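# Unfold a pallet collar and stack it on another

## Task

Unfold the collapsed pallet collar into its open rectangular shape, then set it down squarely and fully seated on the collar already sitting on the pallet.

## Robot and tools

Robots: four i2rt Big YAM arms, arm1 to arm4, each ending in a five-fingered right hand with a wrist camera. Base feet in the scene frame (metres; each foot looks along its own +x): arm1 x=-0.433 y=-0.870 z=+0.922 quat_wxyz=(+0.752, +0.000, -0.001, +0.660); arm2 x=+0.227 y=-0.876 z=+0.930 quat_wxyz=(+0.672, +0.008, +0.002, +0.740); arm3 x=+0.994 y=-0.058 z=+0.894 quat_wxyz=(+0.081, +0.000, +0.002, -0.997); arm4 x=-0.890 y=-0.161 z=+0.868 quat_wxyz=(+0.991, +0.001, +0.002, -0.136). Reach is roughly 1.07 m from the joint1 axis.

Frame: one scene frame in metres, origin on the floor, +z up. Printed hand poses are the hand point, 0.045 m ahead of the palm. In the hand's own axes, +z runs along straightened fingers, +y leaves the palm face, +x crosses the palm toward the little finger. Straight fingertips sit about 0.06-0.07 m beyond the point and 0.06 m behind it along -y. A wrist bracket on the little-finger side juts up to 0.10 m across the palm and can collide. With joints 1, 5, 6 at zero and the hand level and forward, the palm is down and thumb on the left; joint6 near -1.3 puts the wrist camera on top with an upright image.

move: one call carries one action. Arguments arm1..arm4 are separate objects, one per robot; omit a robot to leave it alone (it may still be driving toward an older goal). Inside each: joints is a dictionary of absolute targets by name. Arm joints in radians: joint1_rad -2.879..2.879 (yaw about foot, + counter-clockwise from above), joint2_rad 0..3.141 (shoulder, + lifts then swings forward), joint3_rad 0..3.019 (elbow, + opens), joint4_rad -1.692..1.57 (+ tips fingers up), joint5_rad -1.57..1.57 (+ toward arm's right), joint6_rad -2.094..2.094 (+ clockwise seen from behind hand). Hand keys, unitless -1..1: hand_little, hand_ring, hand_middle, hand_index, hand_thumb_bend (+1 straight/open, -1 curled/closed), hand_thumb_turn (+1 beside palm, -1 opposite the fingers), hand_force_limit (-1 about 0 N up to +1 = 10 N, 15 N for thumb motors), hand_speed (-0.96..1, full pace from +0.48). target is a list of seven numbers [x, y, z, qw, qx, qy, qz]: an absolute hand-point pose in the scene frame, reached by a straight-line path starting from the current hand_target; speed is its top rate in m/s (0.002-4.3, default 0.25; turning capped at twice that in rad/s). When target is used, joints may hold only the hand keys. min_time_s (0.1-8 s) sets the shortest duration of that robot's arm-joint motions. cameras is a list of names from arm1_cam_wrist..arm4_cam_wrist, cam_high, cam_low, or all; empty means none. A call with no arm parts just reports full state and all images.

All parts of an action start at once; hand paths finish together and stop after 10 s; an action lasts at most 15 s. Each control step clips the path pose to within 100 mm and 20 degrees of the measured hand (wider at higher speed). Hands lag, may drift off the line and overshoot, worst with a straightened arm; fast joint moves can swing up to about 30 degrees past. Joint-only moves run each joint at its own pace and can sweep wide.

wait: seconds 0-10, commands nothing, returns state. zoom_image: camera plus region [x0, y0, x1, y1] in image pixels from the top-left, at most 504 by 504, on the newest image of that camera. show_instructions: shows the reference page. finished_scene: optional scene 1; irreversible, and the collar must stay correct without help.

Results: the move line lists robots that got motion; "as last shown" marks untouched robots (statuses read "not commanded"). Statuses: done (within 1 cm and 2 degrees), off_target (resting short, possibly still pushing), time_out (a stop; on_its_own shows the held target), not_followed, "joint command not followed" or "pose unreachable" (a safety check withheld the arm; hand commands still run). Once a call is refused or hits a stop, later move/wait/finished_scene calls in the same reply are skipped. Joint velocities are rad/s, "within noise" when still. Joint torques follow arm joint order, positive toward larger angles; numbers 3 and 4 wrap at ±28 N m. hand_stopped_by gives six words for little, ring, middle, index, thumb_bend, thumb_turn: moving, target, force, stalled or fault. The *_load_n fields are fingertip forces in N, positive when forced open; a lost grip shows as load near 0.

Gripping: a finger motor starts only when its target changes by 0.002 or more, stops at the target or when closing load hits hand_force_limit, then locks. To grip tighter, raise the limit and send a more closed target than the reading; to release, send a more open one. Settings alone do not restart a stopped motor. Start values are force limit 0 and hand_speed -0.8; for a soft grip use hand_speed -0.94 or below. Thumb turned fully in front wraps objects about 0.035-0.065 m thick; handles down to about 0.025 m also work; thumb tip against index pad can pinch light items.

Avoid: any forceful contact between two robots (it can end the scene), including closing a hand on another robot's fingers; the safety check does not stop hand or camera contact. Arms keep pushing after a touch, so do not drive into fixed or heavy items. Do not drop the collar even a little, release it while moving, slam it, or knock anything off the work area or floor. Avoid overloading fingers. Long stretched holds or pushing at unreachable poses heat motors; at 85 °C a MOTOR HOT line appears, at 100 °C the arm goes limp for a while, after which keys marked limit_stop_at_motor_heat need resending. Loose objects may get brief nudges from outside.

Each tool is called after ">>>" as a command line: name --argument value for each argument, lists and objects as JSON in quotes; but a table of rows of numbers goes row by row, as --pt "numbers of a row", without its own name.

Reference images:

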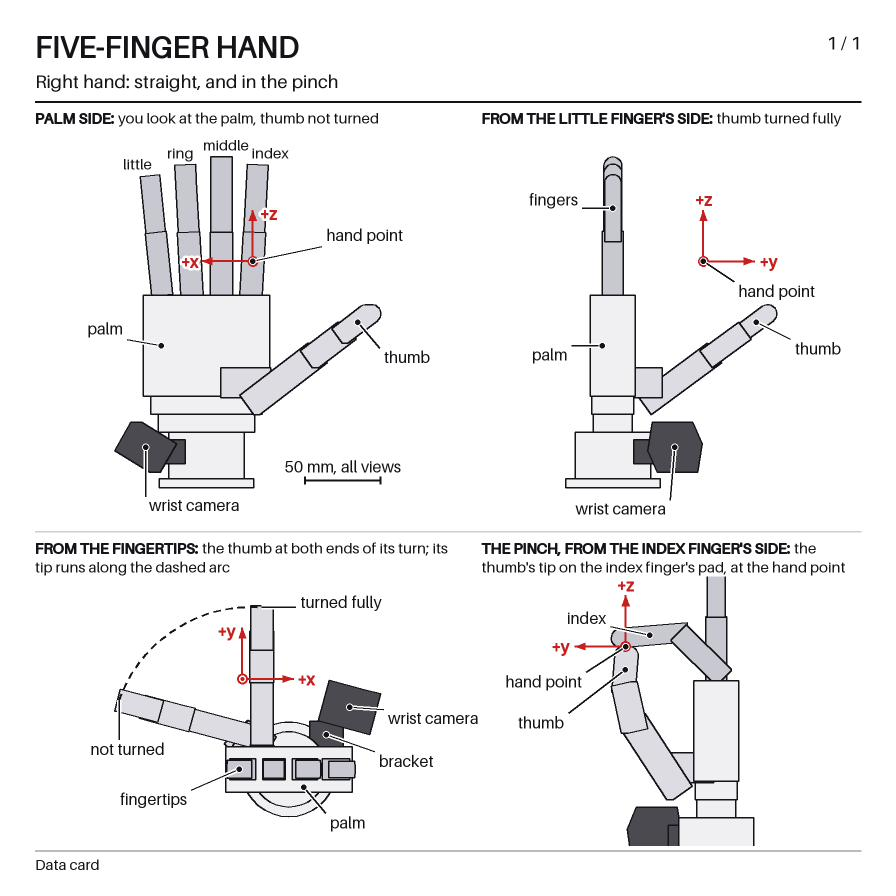

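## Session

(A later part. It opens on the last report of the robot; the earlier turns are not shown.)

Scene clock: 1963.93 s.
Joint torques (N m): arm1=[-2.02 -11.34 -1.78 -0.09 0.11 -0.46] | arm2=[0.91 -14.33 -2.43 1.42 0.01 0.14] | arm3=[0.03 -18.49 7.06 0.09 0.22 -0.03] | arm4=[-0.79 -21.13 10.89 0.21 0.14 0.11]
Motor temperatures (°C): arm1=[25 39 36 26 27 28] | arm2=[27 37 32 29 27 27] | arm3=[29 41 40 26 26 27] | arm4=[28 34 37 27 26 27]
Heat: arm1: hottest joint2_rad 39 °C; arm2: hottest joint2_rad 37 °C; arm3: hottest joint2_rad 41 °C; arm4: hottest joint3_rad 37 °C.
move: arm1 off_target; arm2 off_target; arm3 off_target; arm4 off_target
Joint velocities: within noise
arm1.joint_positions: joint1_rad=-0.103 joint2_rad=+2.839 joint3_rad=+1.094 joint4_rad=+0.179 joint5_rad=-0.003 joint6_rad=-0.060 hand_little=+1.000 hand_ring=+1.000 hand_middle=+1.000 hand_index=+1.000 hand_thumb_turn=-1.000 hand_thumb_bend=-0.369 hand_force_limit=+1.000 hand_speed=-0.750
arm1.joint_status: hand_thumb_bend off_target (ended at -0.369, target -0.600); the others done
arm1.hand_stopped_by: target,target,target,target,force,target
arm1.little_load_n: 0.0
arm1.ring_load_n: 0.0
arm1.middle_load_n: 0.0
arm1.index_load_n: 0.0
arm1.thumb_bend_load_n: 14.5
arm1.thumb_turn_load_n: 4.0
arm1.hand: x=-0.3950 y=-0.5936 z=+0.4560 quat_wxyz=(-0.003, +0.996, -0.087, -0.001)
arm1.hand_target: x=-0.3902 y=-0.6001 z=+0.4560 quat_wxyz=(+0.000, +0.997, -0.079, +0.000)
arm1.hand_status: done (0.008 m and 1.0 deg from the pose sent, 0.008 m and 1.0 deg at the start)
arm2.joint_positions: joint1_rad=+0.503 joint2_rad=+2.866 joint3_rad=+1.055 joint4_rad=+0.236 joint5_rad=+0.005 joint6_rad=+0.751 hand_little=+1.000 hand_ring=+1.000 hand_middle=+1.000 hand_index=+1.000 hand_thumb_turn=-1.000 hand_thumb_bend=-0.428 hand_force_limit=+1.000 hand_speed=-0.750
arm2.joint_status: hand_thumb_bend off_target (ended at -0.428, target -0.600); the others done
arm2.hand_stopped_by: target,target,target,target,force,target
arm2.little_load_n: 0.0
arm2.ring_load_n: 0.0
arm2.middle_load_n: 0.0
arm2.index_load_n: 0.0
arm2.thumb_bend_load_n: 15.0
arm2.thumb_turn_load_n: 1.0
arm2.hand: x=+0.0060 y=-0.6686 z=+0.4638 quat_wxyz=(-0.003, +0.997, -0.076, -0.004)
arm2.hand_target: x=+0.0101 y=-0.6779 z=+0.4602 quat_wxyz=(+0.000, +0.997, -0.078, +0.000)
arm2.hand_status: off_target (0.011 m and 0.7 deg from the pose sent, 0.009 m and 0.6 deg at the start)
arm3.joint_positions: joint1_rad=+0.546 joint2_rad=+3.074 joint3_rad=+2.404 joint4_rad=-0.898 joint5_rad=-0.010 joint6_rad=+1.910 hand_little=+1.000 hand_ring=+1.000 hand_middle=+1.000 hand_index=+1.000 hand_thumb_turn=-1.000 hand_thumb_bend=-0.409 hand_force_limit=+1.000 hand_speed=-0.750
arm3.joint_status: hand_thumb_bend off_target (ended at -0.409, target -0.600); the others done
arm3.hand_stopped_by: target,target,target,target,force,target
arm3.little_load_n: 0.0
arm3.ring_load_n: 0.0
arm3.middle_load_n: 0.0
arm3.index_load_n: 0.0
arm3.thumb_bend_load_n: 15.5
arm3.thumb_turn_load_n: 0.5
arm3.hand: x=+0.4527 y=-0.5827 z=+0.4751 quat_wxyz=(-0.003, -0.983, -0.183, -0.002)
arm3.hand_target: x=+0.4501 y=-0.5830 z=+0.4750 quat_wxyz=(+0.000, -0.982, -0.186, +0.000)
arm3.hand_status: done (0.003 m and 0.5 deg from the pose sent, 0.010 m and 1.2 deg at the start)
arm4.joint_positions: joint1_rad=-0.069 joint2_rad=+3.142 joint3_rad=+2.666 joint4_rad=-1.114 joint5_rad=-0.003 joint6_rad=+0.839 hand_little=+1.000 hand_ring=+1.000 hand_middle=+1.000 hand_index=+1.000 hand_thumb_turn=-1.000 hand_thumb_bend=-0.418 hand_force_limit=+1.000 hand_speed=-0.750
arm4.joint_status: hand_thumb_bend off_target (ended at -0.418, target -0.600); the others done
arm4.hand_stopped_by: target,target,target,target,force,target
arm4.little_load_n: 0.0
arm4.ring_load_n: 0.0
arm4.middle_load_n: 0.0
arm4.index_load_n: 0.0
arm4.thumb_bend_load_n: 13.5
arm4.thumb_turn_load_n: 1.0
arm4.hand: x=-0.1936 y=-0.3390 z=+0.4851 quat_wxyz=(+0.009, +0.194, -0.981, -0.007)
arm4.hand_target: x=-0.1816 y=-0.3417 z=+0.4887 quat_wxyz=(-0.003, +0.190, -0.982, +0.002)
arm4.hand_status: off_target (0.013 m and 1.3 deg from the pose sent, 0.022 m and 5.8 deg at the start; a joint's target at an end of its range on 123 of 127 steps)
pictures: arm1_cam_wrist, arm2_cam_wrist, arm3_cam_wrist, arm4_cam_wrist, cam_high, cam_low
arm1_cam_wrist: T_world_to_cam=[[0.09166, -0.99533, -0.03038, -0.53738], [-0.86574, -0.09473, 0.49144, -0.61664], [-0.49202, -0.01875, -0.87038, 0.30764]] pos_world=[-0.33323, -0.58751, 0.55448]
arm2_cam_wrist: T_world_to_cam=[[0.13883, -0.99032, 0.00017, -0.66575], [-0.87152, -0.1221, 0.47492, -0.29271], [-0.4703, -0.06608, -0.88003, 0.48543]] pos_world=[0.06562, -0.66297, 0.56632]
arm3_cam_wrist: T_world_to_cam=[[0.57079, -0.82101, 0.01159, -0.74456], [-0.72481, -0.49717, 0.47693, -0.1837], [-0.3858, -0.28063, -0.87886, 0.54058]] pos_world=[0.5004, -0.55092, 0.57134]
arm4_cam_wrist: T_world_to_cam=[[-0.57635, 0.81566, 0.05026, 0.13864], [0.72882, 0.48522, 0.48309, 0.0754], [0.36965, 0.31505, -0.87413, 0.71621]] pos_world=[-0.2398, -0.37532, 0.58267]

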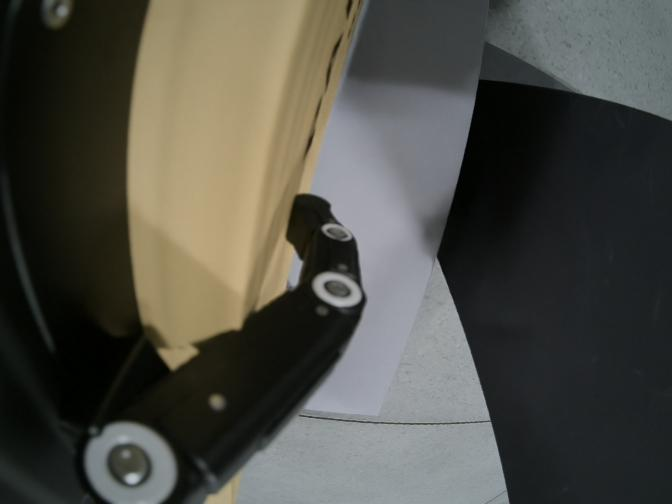

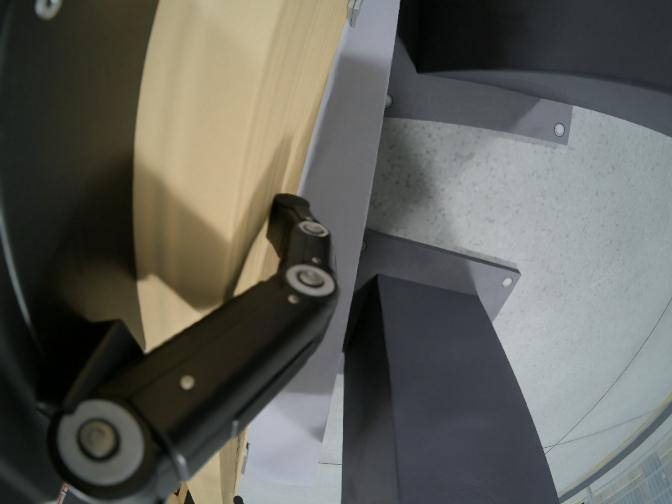

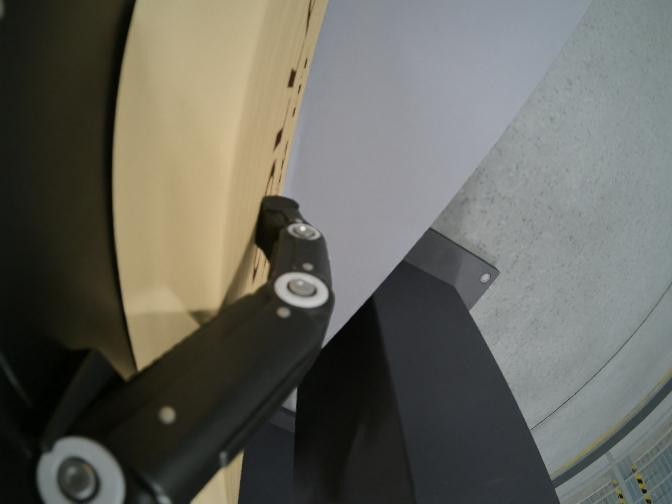

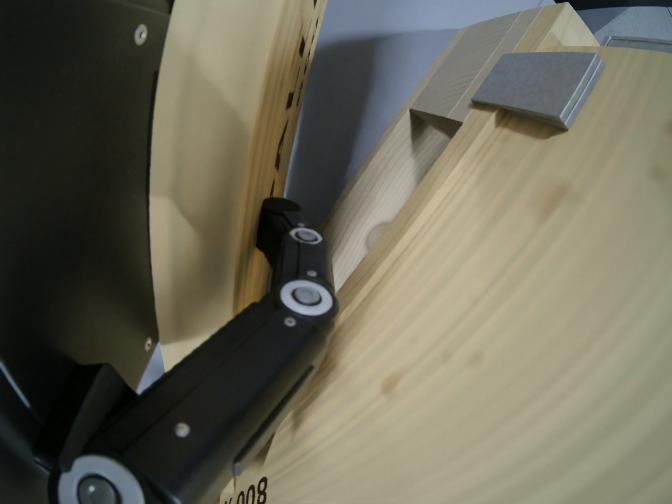

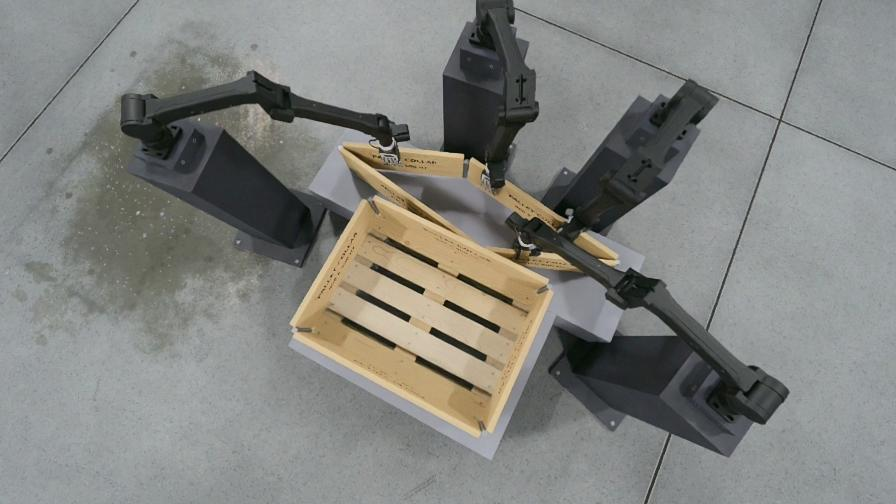

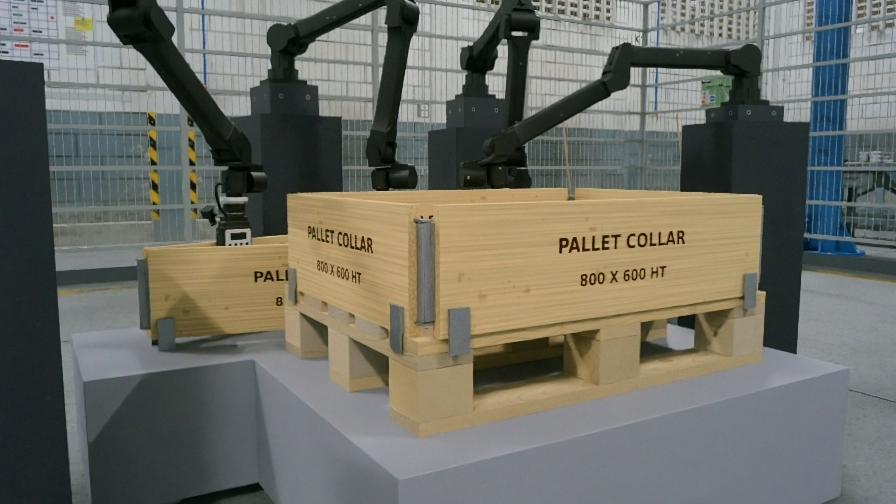

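>>> move --arm1 '{"target":[-0.39,-0.605,0.496,0,0.9969,-0.0785,0],"speed":0.06}' --arm2 '{"target":[0.01,-0.683,0.504,0,0.9969,-0.0785,0],"speed":0.06}' --arm3 '{"target":[0.453,-0.588,0.515,0,0.9825,0.1865,0],"speed":0.06}' --arm4 '{"target":[-0.188,-0.347,0.525,0,0.1908,-0.9816,0],"speed":0.06}' --cameras '["all"]'

Scene clock: 1969.43 s.
Joint torques (N m): arm1=[-1.03 -15.62 -5.48 -0.76 -0.37 -0.32] | arm2=[1.96 -18.84 -5.46 0.69 -0.04 0.28] | arm3=[0.38 -22.18 4.48 -0.51 0.08 0.18] | arm4=[-1.85 -25.05 6.2 -0.64 0.07 0.24]
Motor temperatures (°C): arm1=[25 39 36 26 27 28] | arm2=[27 37 32 29 27 27] | arm3=[29 41 40 26 26 27] | arm4=[28 35 38 27 26 27]
Heat: arm1: hottest joint2_rad 39 °C; arm2: hottest joint2_rad 37 °C; arm3: hottest joint2_rad 41 °C; arm4: hottest joint3_rad 38 °C.
move: arm1 off_target; arm2 off_target; arm3 off_target; arm4 off_target
Joint velocities: within noise
arm1.joint_positions: joint1_rad=-0.118 joint2_rad=+2.799 joint3_rad=+1.036 joint4_rad=+0.194 joint5_rad=+0.010 joint6_rad=-0.079 hand_little=+1.000 hand_ring=+1.000 hand_middle=+1.000 hand_index=+1.000 hand_thumb_turn=-1.000 hand_thumb_bend=-0.367 hand_force_limit=+1.000 hand_speed=-0.750
arm1.joint_status: not commanded
arm1.hand_stopped_by: target,target,target,target,force,target
arm1.little_load_n: 0.0
arm1.ring_load_n: 0.0
arm1.middle_load_n: 0.0
arm1.index_load_n: 0.0
arm1.thumb_bend_load_n: 20.0
arm1.thumb_turn_load_n: 4.0
arm1.hand: x=-0.3896 y=-0.6053 z=+0.4724 quat_wxyz=(+0.000, +0.996, -0.085, +0.006)
arm1.hand_target: x=-0.3902 y=-0.6055 z=+0.4941 quat_wxyz=(+0.000, +0.997, -0.079, +0.000)
arm1.hand_status: off_target (0.024 m and 0.9 deg from the pose sent, 0.042 m and 1.0 deg at the start)
arm2.joint_positions: joint1_rad=+0.510 joint2_rad=+2.807 joint3_rad=+0.979 joint4_rad=+0.242 joint5_rad=+0.006 joint6_rad=+0.751 hand_little=+1.000 hand_ring=+1.000 hand_middle=+1.000 hand_index=+1.000 hand_thumb_turn=-1.000 hand_thumb_bend=-0.428 hand_force_limit=+1.000 hand_speed=-0.750
arm2.joint_status: not commanded
arm2.hand_stopped_by: target,target,target,target,force,target
arm2.little_load_n: 0.0
arm2.ring_load_n: 0.0
arm2.middle_load_n: 0.0
arm2.index_load_n: 0.0
arm2.thumb_bend_load_n: 17.0
arm2.thumb_turn_load_n: 1.5
arm2.hand: x=+0.0121 y=-0.6799 z=+0.4879 quat_wxyz=(+0.001, +0.997, -0.073, +0.000)
arm2.hand_target: x=+0.0103 y=-0.6832 z=+0.5030 quat_wxyz=(+0.000, +0.997, -0.078, +0.000)
arm2.hand_status: off_target (0.017 m and 0.7 deg from the pose sent, 0.043 m and 0.7 deg at the start)
arm3.joint_positions: joint1_rad=+0.550 joint2_rad=+3.024 joint3_rad=+2.328 joint4_rad=-0.876 joint5_rad=-0.006 joint6_rad=+1.894 hand_little=+1.000 hand_ring=+1.000 hand_middle=+1.000 hand_index=+1.000 hand_thumb_turn=-1.000 hand_thumb_bend=-0.409 hand_force_limit=+1.000 hand_speed=-0.750
arm3.joint_status: not commanded
arm3.hand_stopped_by: target,target,target,target,force,target
arm3.little_load_n: 0.0
arm3.ring_load_n: 0.0
arm3.middle_load_n: 0.0
arm3.index_load_n: 0.0
arm3.thumb_bend_load_n: 18.0
arm3.thumb_turn_load_n: 3.5
arm3.hand: x=+0.4595 y=-0.5807 z=+0.4865 quat_wxyz=(+0.000, -0.981, -0.193, -0.002)
arm3.hand_target: x=+0.4528 y=-0.5884 z=+0.5139 quat_wxyz=(+0.000, -0.982, -0.187, +0.000)
arm3.hand_status: off_target (0.030 m and 0.8 deg from the pose sent, 0.040 m and 0.5 deg at the start)
arm4.joint_positions: joint1_rad=-0.068 joint2_rad=+3.071 joint3_rad=+2.540 joint4_rad=-1.049 joint5_rad=-0.002 joint6_rad=+0.811 hand_little=+1.000 hand_ring=+1.000 hand_middle=+1.000 hand_index=+1.000 hand_thumb_turn=-1.000 hand_thumb_bend=-0.418 hand_force_limit=+1.000 hand_speed=-0.750
arm4.joint_status: not commanded
arm4.hand_stopped_by: target,target,target,target,force,target
arm4.little_load_n: 0.0
arm4.ring_load_n: 0.0
arm4.middle_load_n: 0.0
arm4.index_load_n: 0.5
arm4.thumb_bend_load_n: 11.5
arm4.thumb_turn_load_n: 1.5
arm4.hand: x=-0.1992 y=-0.3370 z=+0.4929 quat_wxyz=(+0.005, +0.208, -0.978, -0.004)
arm4.hand_target: x=-0.1878 y=-0.3469 z=+0.5240 quat_wxyz=(+0.000, +0.191, -0.982, +0.000)
arm4.hand_status: off_target (0.035 m and 2.1 deg from the pose sent, 0.041 m and 1.3 deg at the start)
pictures: arm1_cam_wrist, arm2_cam_wrist, arm3_cam_wrist, arm4_cam_wrist, cam_high, cam_low
arm1_cam_wrist: T_world_to_cam=[[0.09616, -0.99511, -0.02267, -0.55069], [-0.87131, -0.09517, 0.48142, -0.61873], [-0.48122, -0.02654, -0.8762, 0.32654]] pos_world=[-0.32901, -0.59821, 0.5715]
arm2_cam_wrist: T_world_to_cam=[[0.14487, -0.98941, 0.00861, -0.68129], [-0.87411, -0.1239, 0.46965, -0.29884], [-0.46362, -0.07557, -0.88281, 0.50351]] pos_world=[0.07092, -0.67306, 0.59072]
arm3_cam_wrist: T_world_to_cam=[[0.58698, -0.80956, 0.00751, -0.7458], [-0.7151, -0.5141, 0.47364, -0.19576], [-0.37958, -0.28339, -0.88069, 0.55016]] pos_world=[0.50661, -0.54851, 0.58283]
arm4_cam_wrist: T_world_to_cam=[[-0.60013, 0.79877, 0.04264, 0.12662], [0.71052, 0.50782, 0.48712, 0.07662], [0.36744, 0.32263, -0.87229, 0.72578]] pos_world=[-0.24513, -0.37421, 0.59037]

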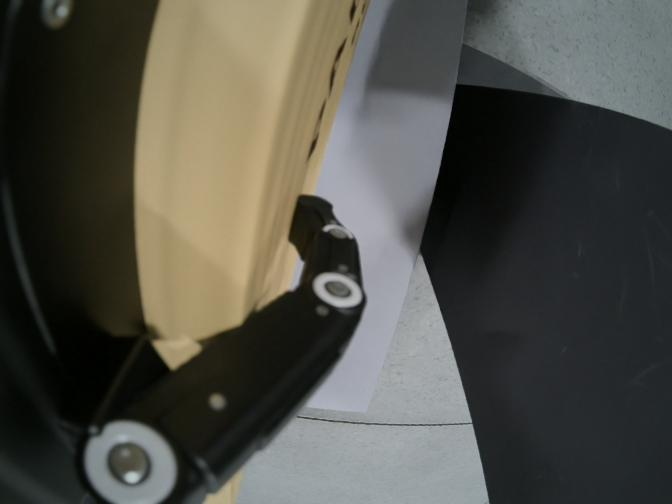

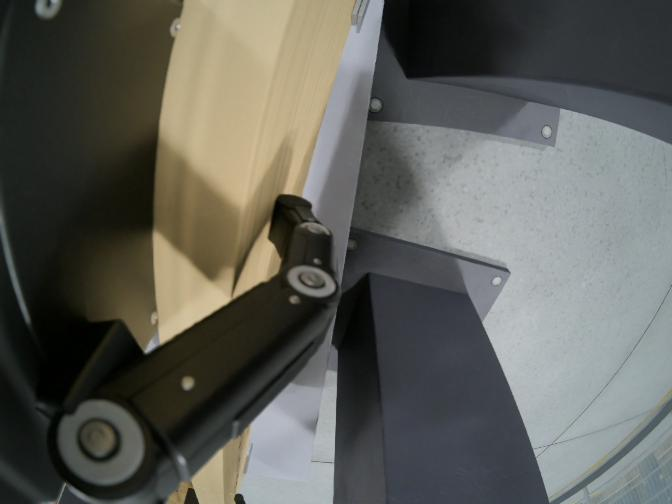

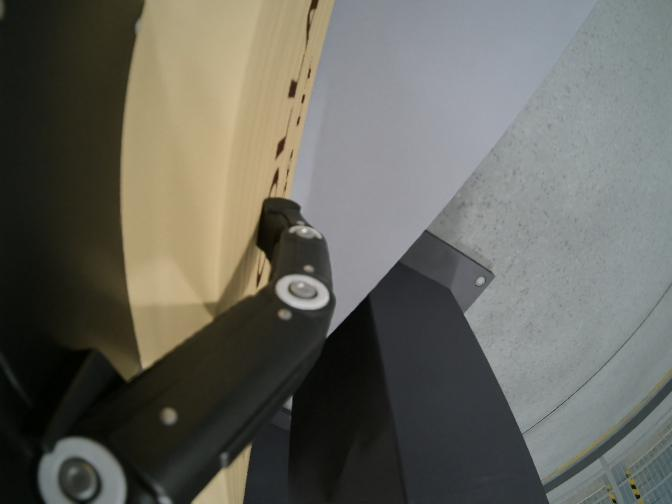

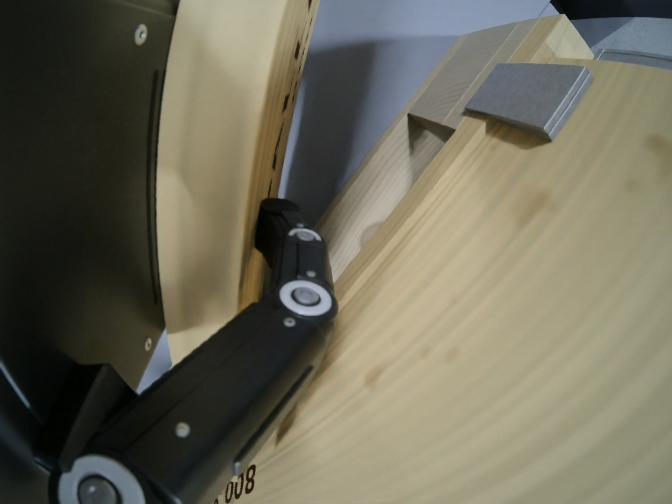

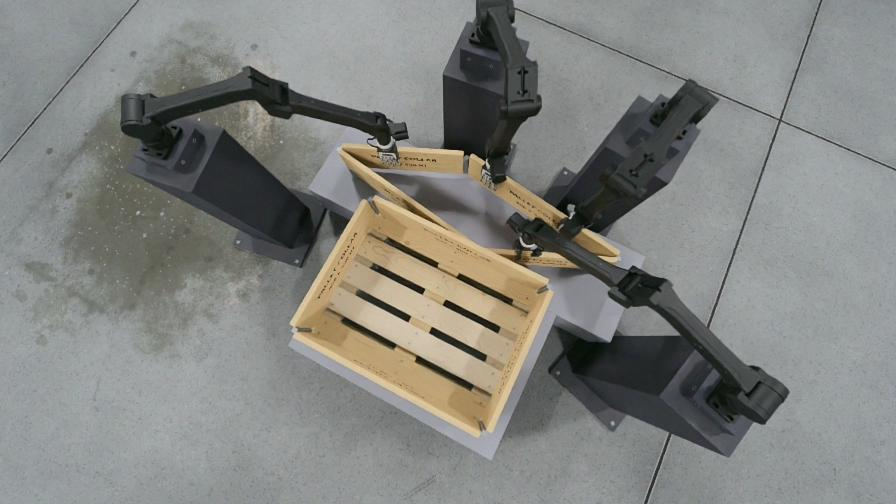

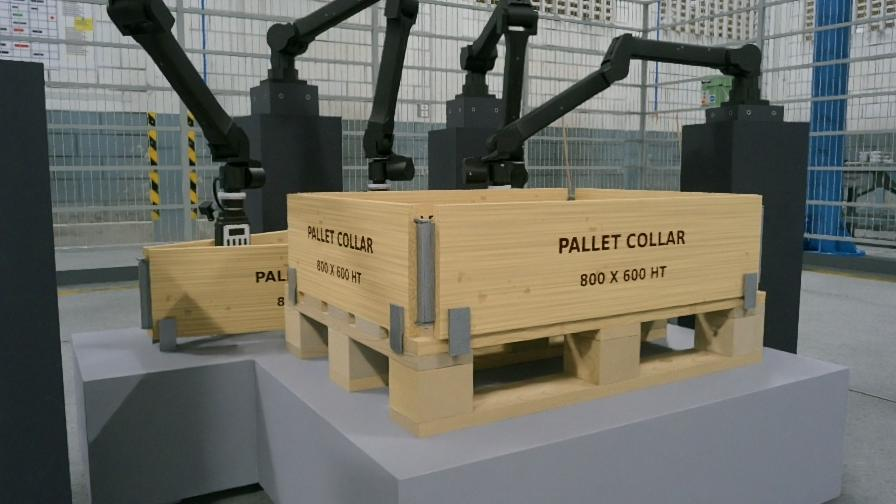

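>>> zoom_image --camera "cam_low" --region '[120, 220, 300, 360]'

>>> zoom_image --camera "cam_high" --region '[440, 140, 640, 300]'

Scaled by 2.800.

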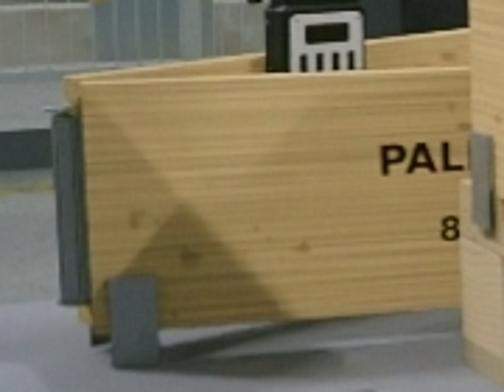

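Scaled by 2.520.

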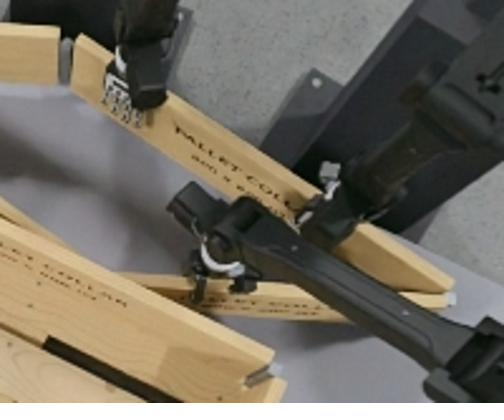

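>>> move --arm1 '{"target":[-0.392,-0.605,0.525,0,0.9969,-0.0785,0],"speed":0.06}' --arm2 '{"target":[0.006,-0.685,0.525,0,0.9969,-0.0785,0],"speed":0.06}' --arm3 '{"target":[0.453,-0.592,0.555,0,0.9825,0.1865,0],"speed":0.06}' --arm4 '{"target":[-0.192,-0.352,0.565,0,0.1908,-0.9816,0],"speed":0.06}' --cameras '["cam_high","cam_low","arm3_cam_wrist","arm4_cam_wrist"]'

>>> zoom_image --camera "cam_low" --region '[120, 220, 300, 360]'

>>> zoom_image --camera "cam_high" --region '[440, 140, 640, 300]'

Scene clock: 1982.17 s.
Joint torques (N m): arm1=[-0.62 -16.44 -5.14 -0.75 -0.87 -0.24] | arm2=[1.85 -19.25 -4.78 0.46 -0.12 0.35] | arm3=[0.73 -23.77 4.64 -1.06 -0.1 0.48] | arm4=[-1.67 -22.07 7.28 -0.02 -0.04 0.13]
Motor temperatures (°C): arm1=[25 38 36 26 27 28] | arm2=[27 38 32 29 27 27] | arm3=[29 41 40 27 26 27] | arm4=[28 37 37 27 26 27]
Heat: arm1: hottest joint2_rad 38 °C; arm2: hottest joint2_rad 38 °C; arm3: hottest joint2_rad 41 °C; arm4: hottest joint2_rad 37 °C.
move: arm1 off_target; arm2 off_target; arm3 off_target; arm4 done
Joint velocities: within noise
arm1.joint_positions: joint1_rad=-0.118 joint2_rad=+2.733 joint3_rad=+0.970 joint4_rad=+0.173 joint5_rad=+0.024 joint6_rad=-0.086 hand_little=+1.000 hand_ring=+1.000 hand_middle=+1.000 hand_index=+1.000 hand_thumb_turn=-1.000 hand_thumb_bend=-0.365 hand_force_limit=+1.000 hand_speed=-0.750
arm1.joint_status: not commanded
arm1.hand_stopped_by: target,target,target,target,force,target
arm1.little_load_n: 0.0
arm1.ring_load_n: 0.0
arm1.middle_load_n: 0.0
arm1.index_load_n: 0.0
arm1.thumb_bend_load_n: 23.0
arm1.thumb_turn_load_n: 1.0
arm1.hand: x=-0.3892 y=-0.6165 z=+0.4983 quat_wxyz=(+0.011, +0.997, -0.081, +0.011)
arm1.hand_target: x=-0.3920 y=-0.6061 z=+0.5226 quat_wxyz=(+0.000, +0.997, -0.078, +0.000)
arm1.hand_status: off_target (0.029 m and 1.8 deg from the pose sent, 0.053 m and 0.9 deg at the start)
arm2.joint_positions: joint1_rad=+0.523 joint2_rad=+2.758 joint3_rad=+0.927 joint4_rad=+0.233 joint5_rad=+0.009 joint6_rad=+0.758 hand_little=+1.000 hand_ring=+1.000 hand_middle=+1.000 hand_index=+1.000 hand_thumb_turn=-1.000 hand_thumb_bend=-0.427 hand_force_limit=+1.000 hand_speed=-0.750
arm2.joint_status: not commanded
arm2.hand_stopped_by: target,target,target,target,force,target
arm2.little_load_n: 0.0
arm2.ring_load_n: 0.0
arm2.middle_load_n: 0.0
arm2.index_load_n: 0.0
arm2.thumb_bend_load_n: 20.5
arm2.thumb_turn_load_n: 1.5
arm2.hand: x=+0.0141 y=-0.6884 z=+0.5068 quat_wxyz=(+0.004, +0.998, -0.069, +0.004)
arm2.hand_target: x=+0.0064 y=-0.6854 z=+0.5239 quat_wxyz=(+0.000, +0.997, -0.078, +0.000)
arm2.hand_status: off_target (0.020 m and 1.3 deg from the pose sent, 0.038 m and 0.6 deg at the start)
arm3.joint_positions: joint1_rad=+0.548 joint2_rad=+2.961 joint3_rad=+2.252 joint4_rad=-0.876 joint5_rad=-0.002 joint6_rad=+1.864 hand_little=+1.000 hand_ring=+1.000 hand_middle=+1.000 hand_index=+1.000 hand_thumb_turn=-1.000 hand_thumb_bend=-0.407 hand_force_limit=+1.000 hand_speed=-0.750
arm3.joint_status: not commanded
arm3.hand_stopped_by: target,target,target,target,force,target
arm3.little_load_n: 0.0
arm3.ring_load_n: 0.0
arm3.middle_load_n: 0.0
arm3.index_load_n: 0.0
arm3.thumb_bend_load_n: 25.0
arm3.thumb_turn_load_n: 3.5
arm3.hand: x=+0.4649 y=-0.5755 z=+0.5060 quat_wxyz=(+0.005, -0.978, -0.207, -0.007)
arm3.hand_target: x=+0.4526 y=-0.5924 z=+0.5525 quat_wxyz=(-0.001, -0.982, -0.187, +0.000)
arm3.hand_status: off_target (0.053 m and 2.6 deg from the pose sent, 0.070 m and 0.8 deg at the start)
arm4.joint_positions: joint1_rad=-0.076 joint2_rad=+2.899 joint3_rad=+2.397 joint4_rad=-1.053 joint5_rad=+0.002 joint6_rad=+0.814 hand_little=+1.000 hand_ring=+1.000 hand_middle=+1.000 hand_index=+1.000 hand_thumb_turn=-1.000 hand_thumb_bend=-0.422 hand_force_limit=+1.000 hand_speed=-0.750
arm4.joint_status: not commanded
arm4.hand_stopped_by: target,target,target,target,force,target
arm4.little_load_n: 0.0
arm4.ring_load_n: 0.0
arm4.middle_load_n: 0.0
arm4.index_load_n: 0.0
arm4.thumb_bend_load_n: -0.5
arm4.thumb_turn_load_n: 0.0
arm4.hand: x=-0.1875 y=-0.3480 z=+0.5681 quat_wxyz=(-0.005, +0.202, -0.979, +0.004)
arm4.hand_target: x=-0.1920 y=-0.3520 z=+0.5650 quat_wxyz=(+0.000, +0.191, -0.982, +0.000)
arm4.hand_status: done (0.007 m and 1.5 deg from the pose sent, 0.074 m and 2.1 deg at the start)
pictures: arm3_cam_wrist, arm4_cam_wrist, cam_high, cam_low
arm3_cam_wrist: T_world_to_cam=[[0.60983, -0.79253, 0.0027, -0.74326], [-0.70359, -0.53982, 0.46211, -0.21281], [-0.36478, -0.28371, -0.88682, 0.56695]] pos_world=[0.51034, -0.54309, 0.60313]
arm4_cam_wrist: T_world_to_cam=[[-0.59191, 0.80576, 0.01972, 0.15616], [0.70506, 0.50577, 0.49707, 0.02992], [0.39055, 0.30813, -0.86749, 0.78711]] pos_world=[-0.23607, -0.38349, 0.66486]

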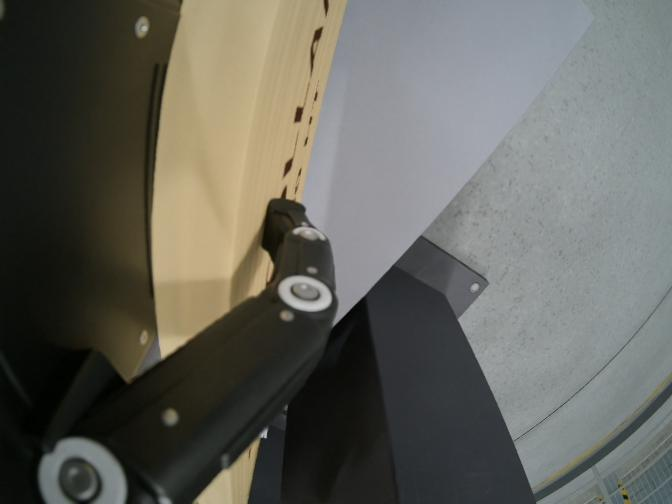

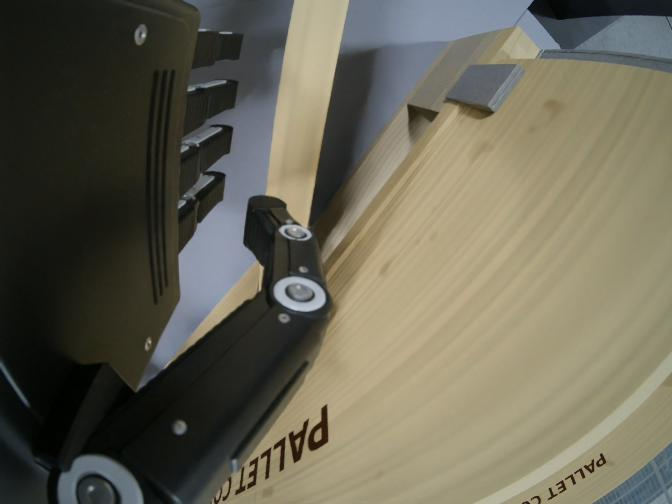

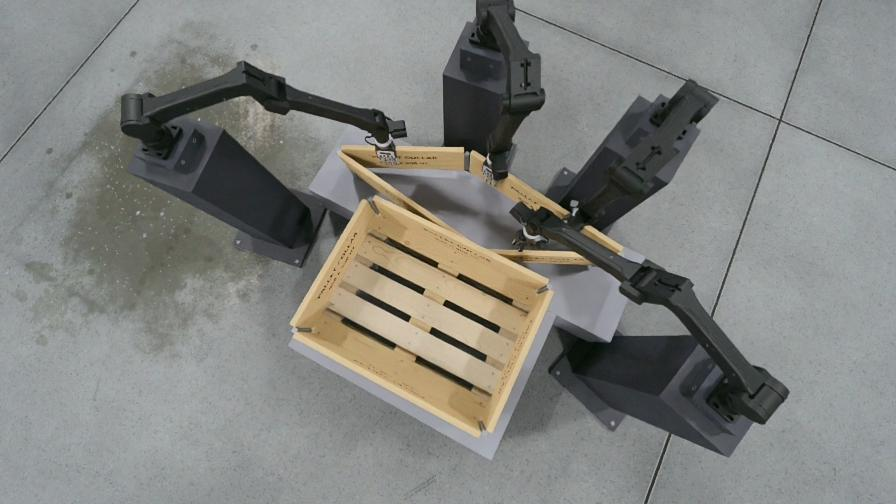

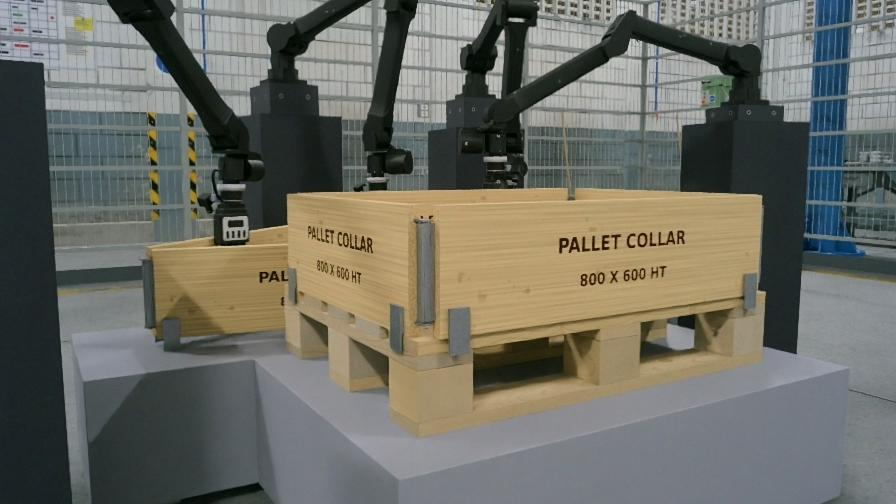

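Scaled by 2.800.

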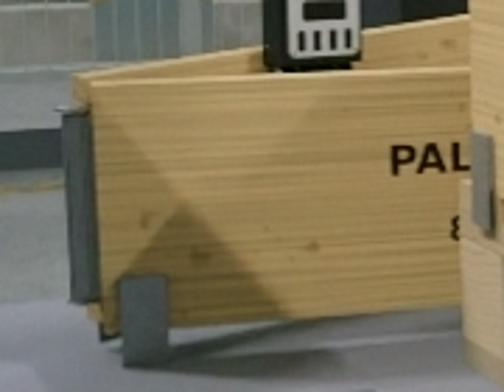

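Scaled by 2.520.

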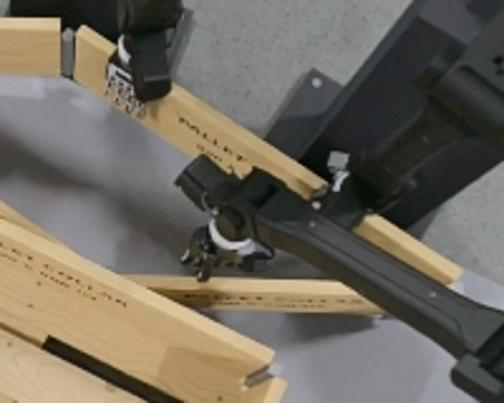

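>>> move --arm1 '{"target":[-0.392,-0.61,0.495,0,0.9969,-0.0785,0],"speed":0.05}' --arm2 '{"target":[0.006,-0.685,0.50,0,0.9969,-0.0785,0],"speed":0.05}' --arm3 '{"target":[0.458,-0.58,0.48,0,0.9825,0.1865,0],"speed":0.06}' --arm4 '{"target":[-0.192,-0.345,0.68,0,0.1908,-0.9816,0],"speed":0.15,"joints":{"hand_speed":0,"hand_thumb_bend":0.3}}' --cameras '["cam_high","cam_low"]'

>>> zoom_image --camera "cam_high" --region '[440, 140, 640, 300]'

Scene clock: 2099.80 s.
Joint torques (N m): arm1=[-0.85 -11.05 -0.79 0.36 -0.16 -0.18] | arm2=[0.67 -14.97 -0.88 1.03 0.06 0.16] | arm3=[0.09 -16.09 8.55 0.77 0.17 0.22] | arm4=[-1.08 -22.18 6.78 -0.17 -0.06 0.2]
Motor temperatures (°C): arm1=[25 40 36 26 29 28] | arm2=[27 39 32 29 27 27] | arm3=[29 52 37 27 26 28] | arm4=[28 38 36 26 26 27]
Heat: arm1: hottest joint2_rad 40 °C; arm2: hottest joint2_rad 39 °C; arm3: hottest joint2_rad 52 °C; arm4: hottest joint2_rad 38 °C.
move: arm1 off_target; arm2 done; arm3 off_target; arm4 done
Joint velocities: within noise
arm1.joint_positions: joint1_rad=-0.118 joint2_rad=+2.740 joint3_rad=+0.969 joint4_rad=+0.174 joint5_rad=+0.004 joint6_rad=-0.095 hand_little=+1.000 hand_ring=+1.000 hand_middle=+1.000 hand_index=+1.000 hand_thumb_turn=-1.000 hand_thumb_bend=-0.368 hand_force_limit=+1.000 hand_speed=-0.750
arm1.joint_status: not commanded
arm1.hand_stopped_by: target,target,target,target,force,target
arm1.little_load_n: 0.0
arm1.ring_load_n: 0.0
arm1.middle_load_n: 0.0
arm1.index_load_n: 0.0
arm1.thumb_bend_load_n: 8.5
arm1.thumb_turn_load_n: 1.0
arm1.hand: x=-0.3937 y=-0.6206 z=+0.4971 quat_wxyz=(+0.013, +0.997, -0.077, +0.000)
arm1.hand_target: x=-0.3920 y=-0.6100 z=+0.4953 quat_wxyz=(+0.000, +0.997, -0.078, +0.000)
arm1.hand_status: off_target (0.011 m and 1.5 deg from the pose sent, 0.008 m and 1.8 deg at the start)
arm2.joint_positions: joint1_rad=+0.533 joint2_rad=+2.769 joint3_rad=+0.933 joint4_rad=+0.232 joint5_rad=+0.004 joint6_rad=+0.777 hand_little=+1.000 hand_ring=+1.000 hand_middle=+1.000 hand_index=+1.000 hand_thumb_turn=-1.000 hand_thumb_bend=-0.432 hand_force_limit=+1.000 hand_speed=-0.750
arm2.joint_status: not commanded
arm2.hand_stopped_by: target,target,target,target,force,target
arm2.little_load_n: 0.0
arm2.ring_load_n: 0.0
arm2.middle_load_n: 0.0
arm2.index_load_n: 0.0
arm2.thumb_bend_load_n: 1.5
arm2.thumb_turn_load_n: 0.0
arm2.hand: x=+0.0120 y=-0.6922 z=+0.5035 quat_wxyz=(+0.008, +0.997, -0.074, +0.005)
arm2.hand_target: x=+0.0060 y=-0.6850 z=+0.5003 quat_wxyz=(+0.000, +0.997, -0.079, +0.000)
arm2.hand_status: done (0.010 m and 1.2 deg from the pose sent, 0.011 m and 1.3 deg at the start)
arm3.joint_positions: joint1_rad=+0.550 joint2_rad=+2.991 joint3_rad=+2.285 joint4_rad=-0.872 joint5_rad=-0.008 joint6_rad=+1.886 hand_little=+1.000 hand_ring=+1.000 hand_middle=+1.000 hand_index=+1.000 hand_thumb_turn=-1.000 hand_thumb_bend=-0.407 hand_force_limit=+1.000 hand_speed=-0.750
arm3.joint_status: not commanded
arm3.hand_stopped_by: target,target,target,target,force,target
arm3.little_load_n: 0.0
arm3.ring_load_n: 0.0
arm3.middle_load_n: 0.0
arm3.index_load_n: 0.0
arm3.thumb_bend_load_n: 16.0
arm3.thumb_turn_load_n: 1.5
arm3.hand: x=+0.4633 y=-0.5786 z=+0.4958 quat_wxyz=(+0.001, -0.980, -0.197, -0.006)
arm3.hand_target: x=+0.4588 y=-0.5794 z=+0.4809 quat_wxyz=(+0.000, -0.982, -0.187, +0.001)
arm3.hand_status: off_target (0.017 m and 1.4 deg from the pose sent, 0.027 m and 2.6 deg at the start)
arm4.joint_positions: joint1_rad=-0.076 joint2_rad=+2.672 joint3_rad=+2.248 joint4_rad=-1.125 joint5_rad=+0.002 joint6_rad=+0.823 hand_little=+1.000 hand_ring=+1.000 hand_middle=+1.000 hand_index=+1.000 hand_thumb_turn=-1.000 hand_thumb_bend=+0.300 hand_force_limit=+1.000 hand_speed=+0.000
arm4.joint_status: all done
arm4.hand_stopped_by: target,target,target,target,target,target
arm4.little_load_n: 0.0
arm4.ring_load_n: 0.0
arm4.middle_load_n: 0.0
arm4.index_load_n: 0.0
arm4.thumb_bend_load_n: 0.0
arm4.thumb_turn_load_n: 0.0
arm4.hand: x=-0.1872 y=-0.3479 z=+0.6803 quat_wxyz=(-0.007, +0.198, -0.980, +0.005)
arm4.hand_target: x=-0.1919 y=-0.3451 z=+0.6801 quat_wxyz=(+0.000, +0.191, -0.982, +0.000)
arm4.hand_status: done (0.006 m and 1.3 deg from the pose sent, 0.112 m and 1.5 deg at the start)

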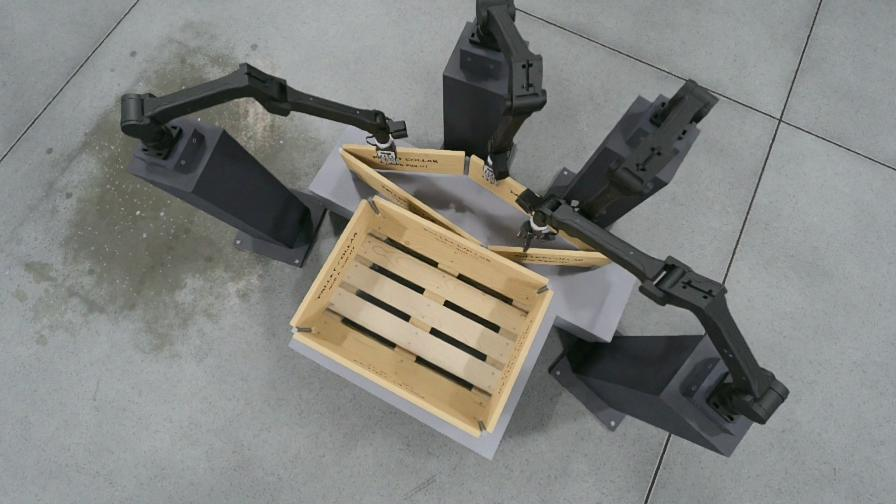

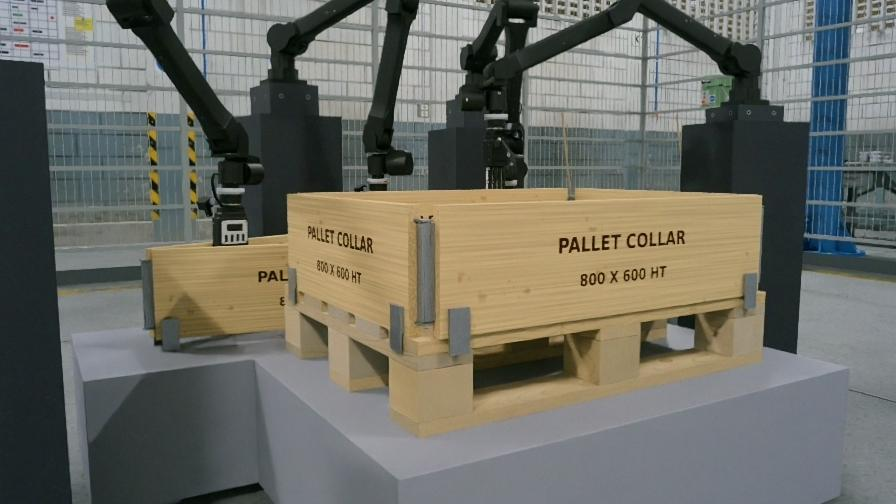

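Scaled by 2.520.

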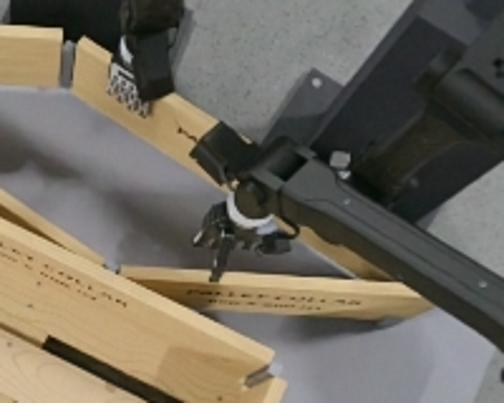

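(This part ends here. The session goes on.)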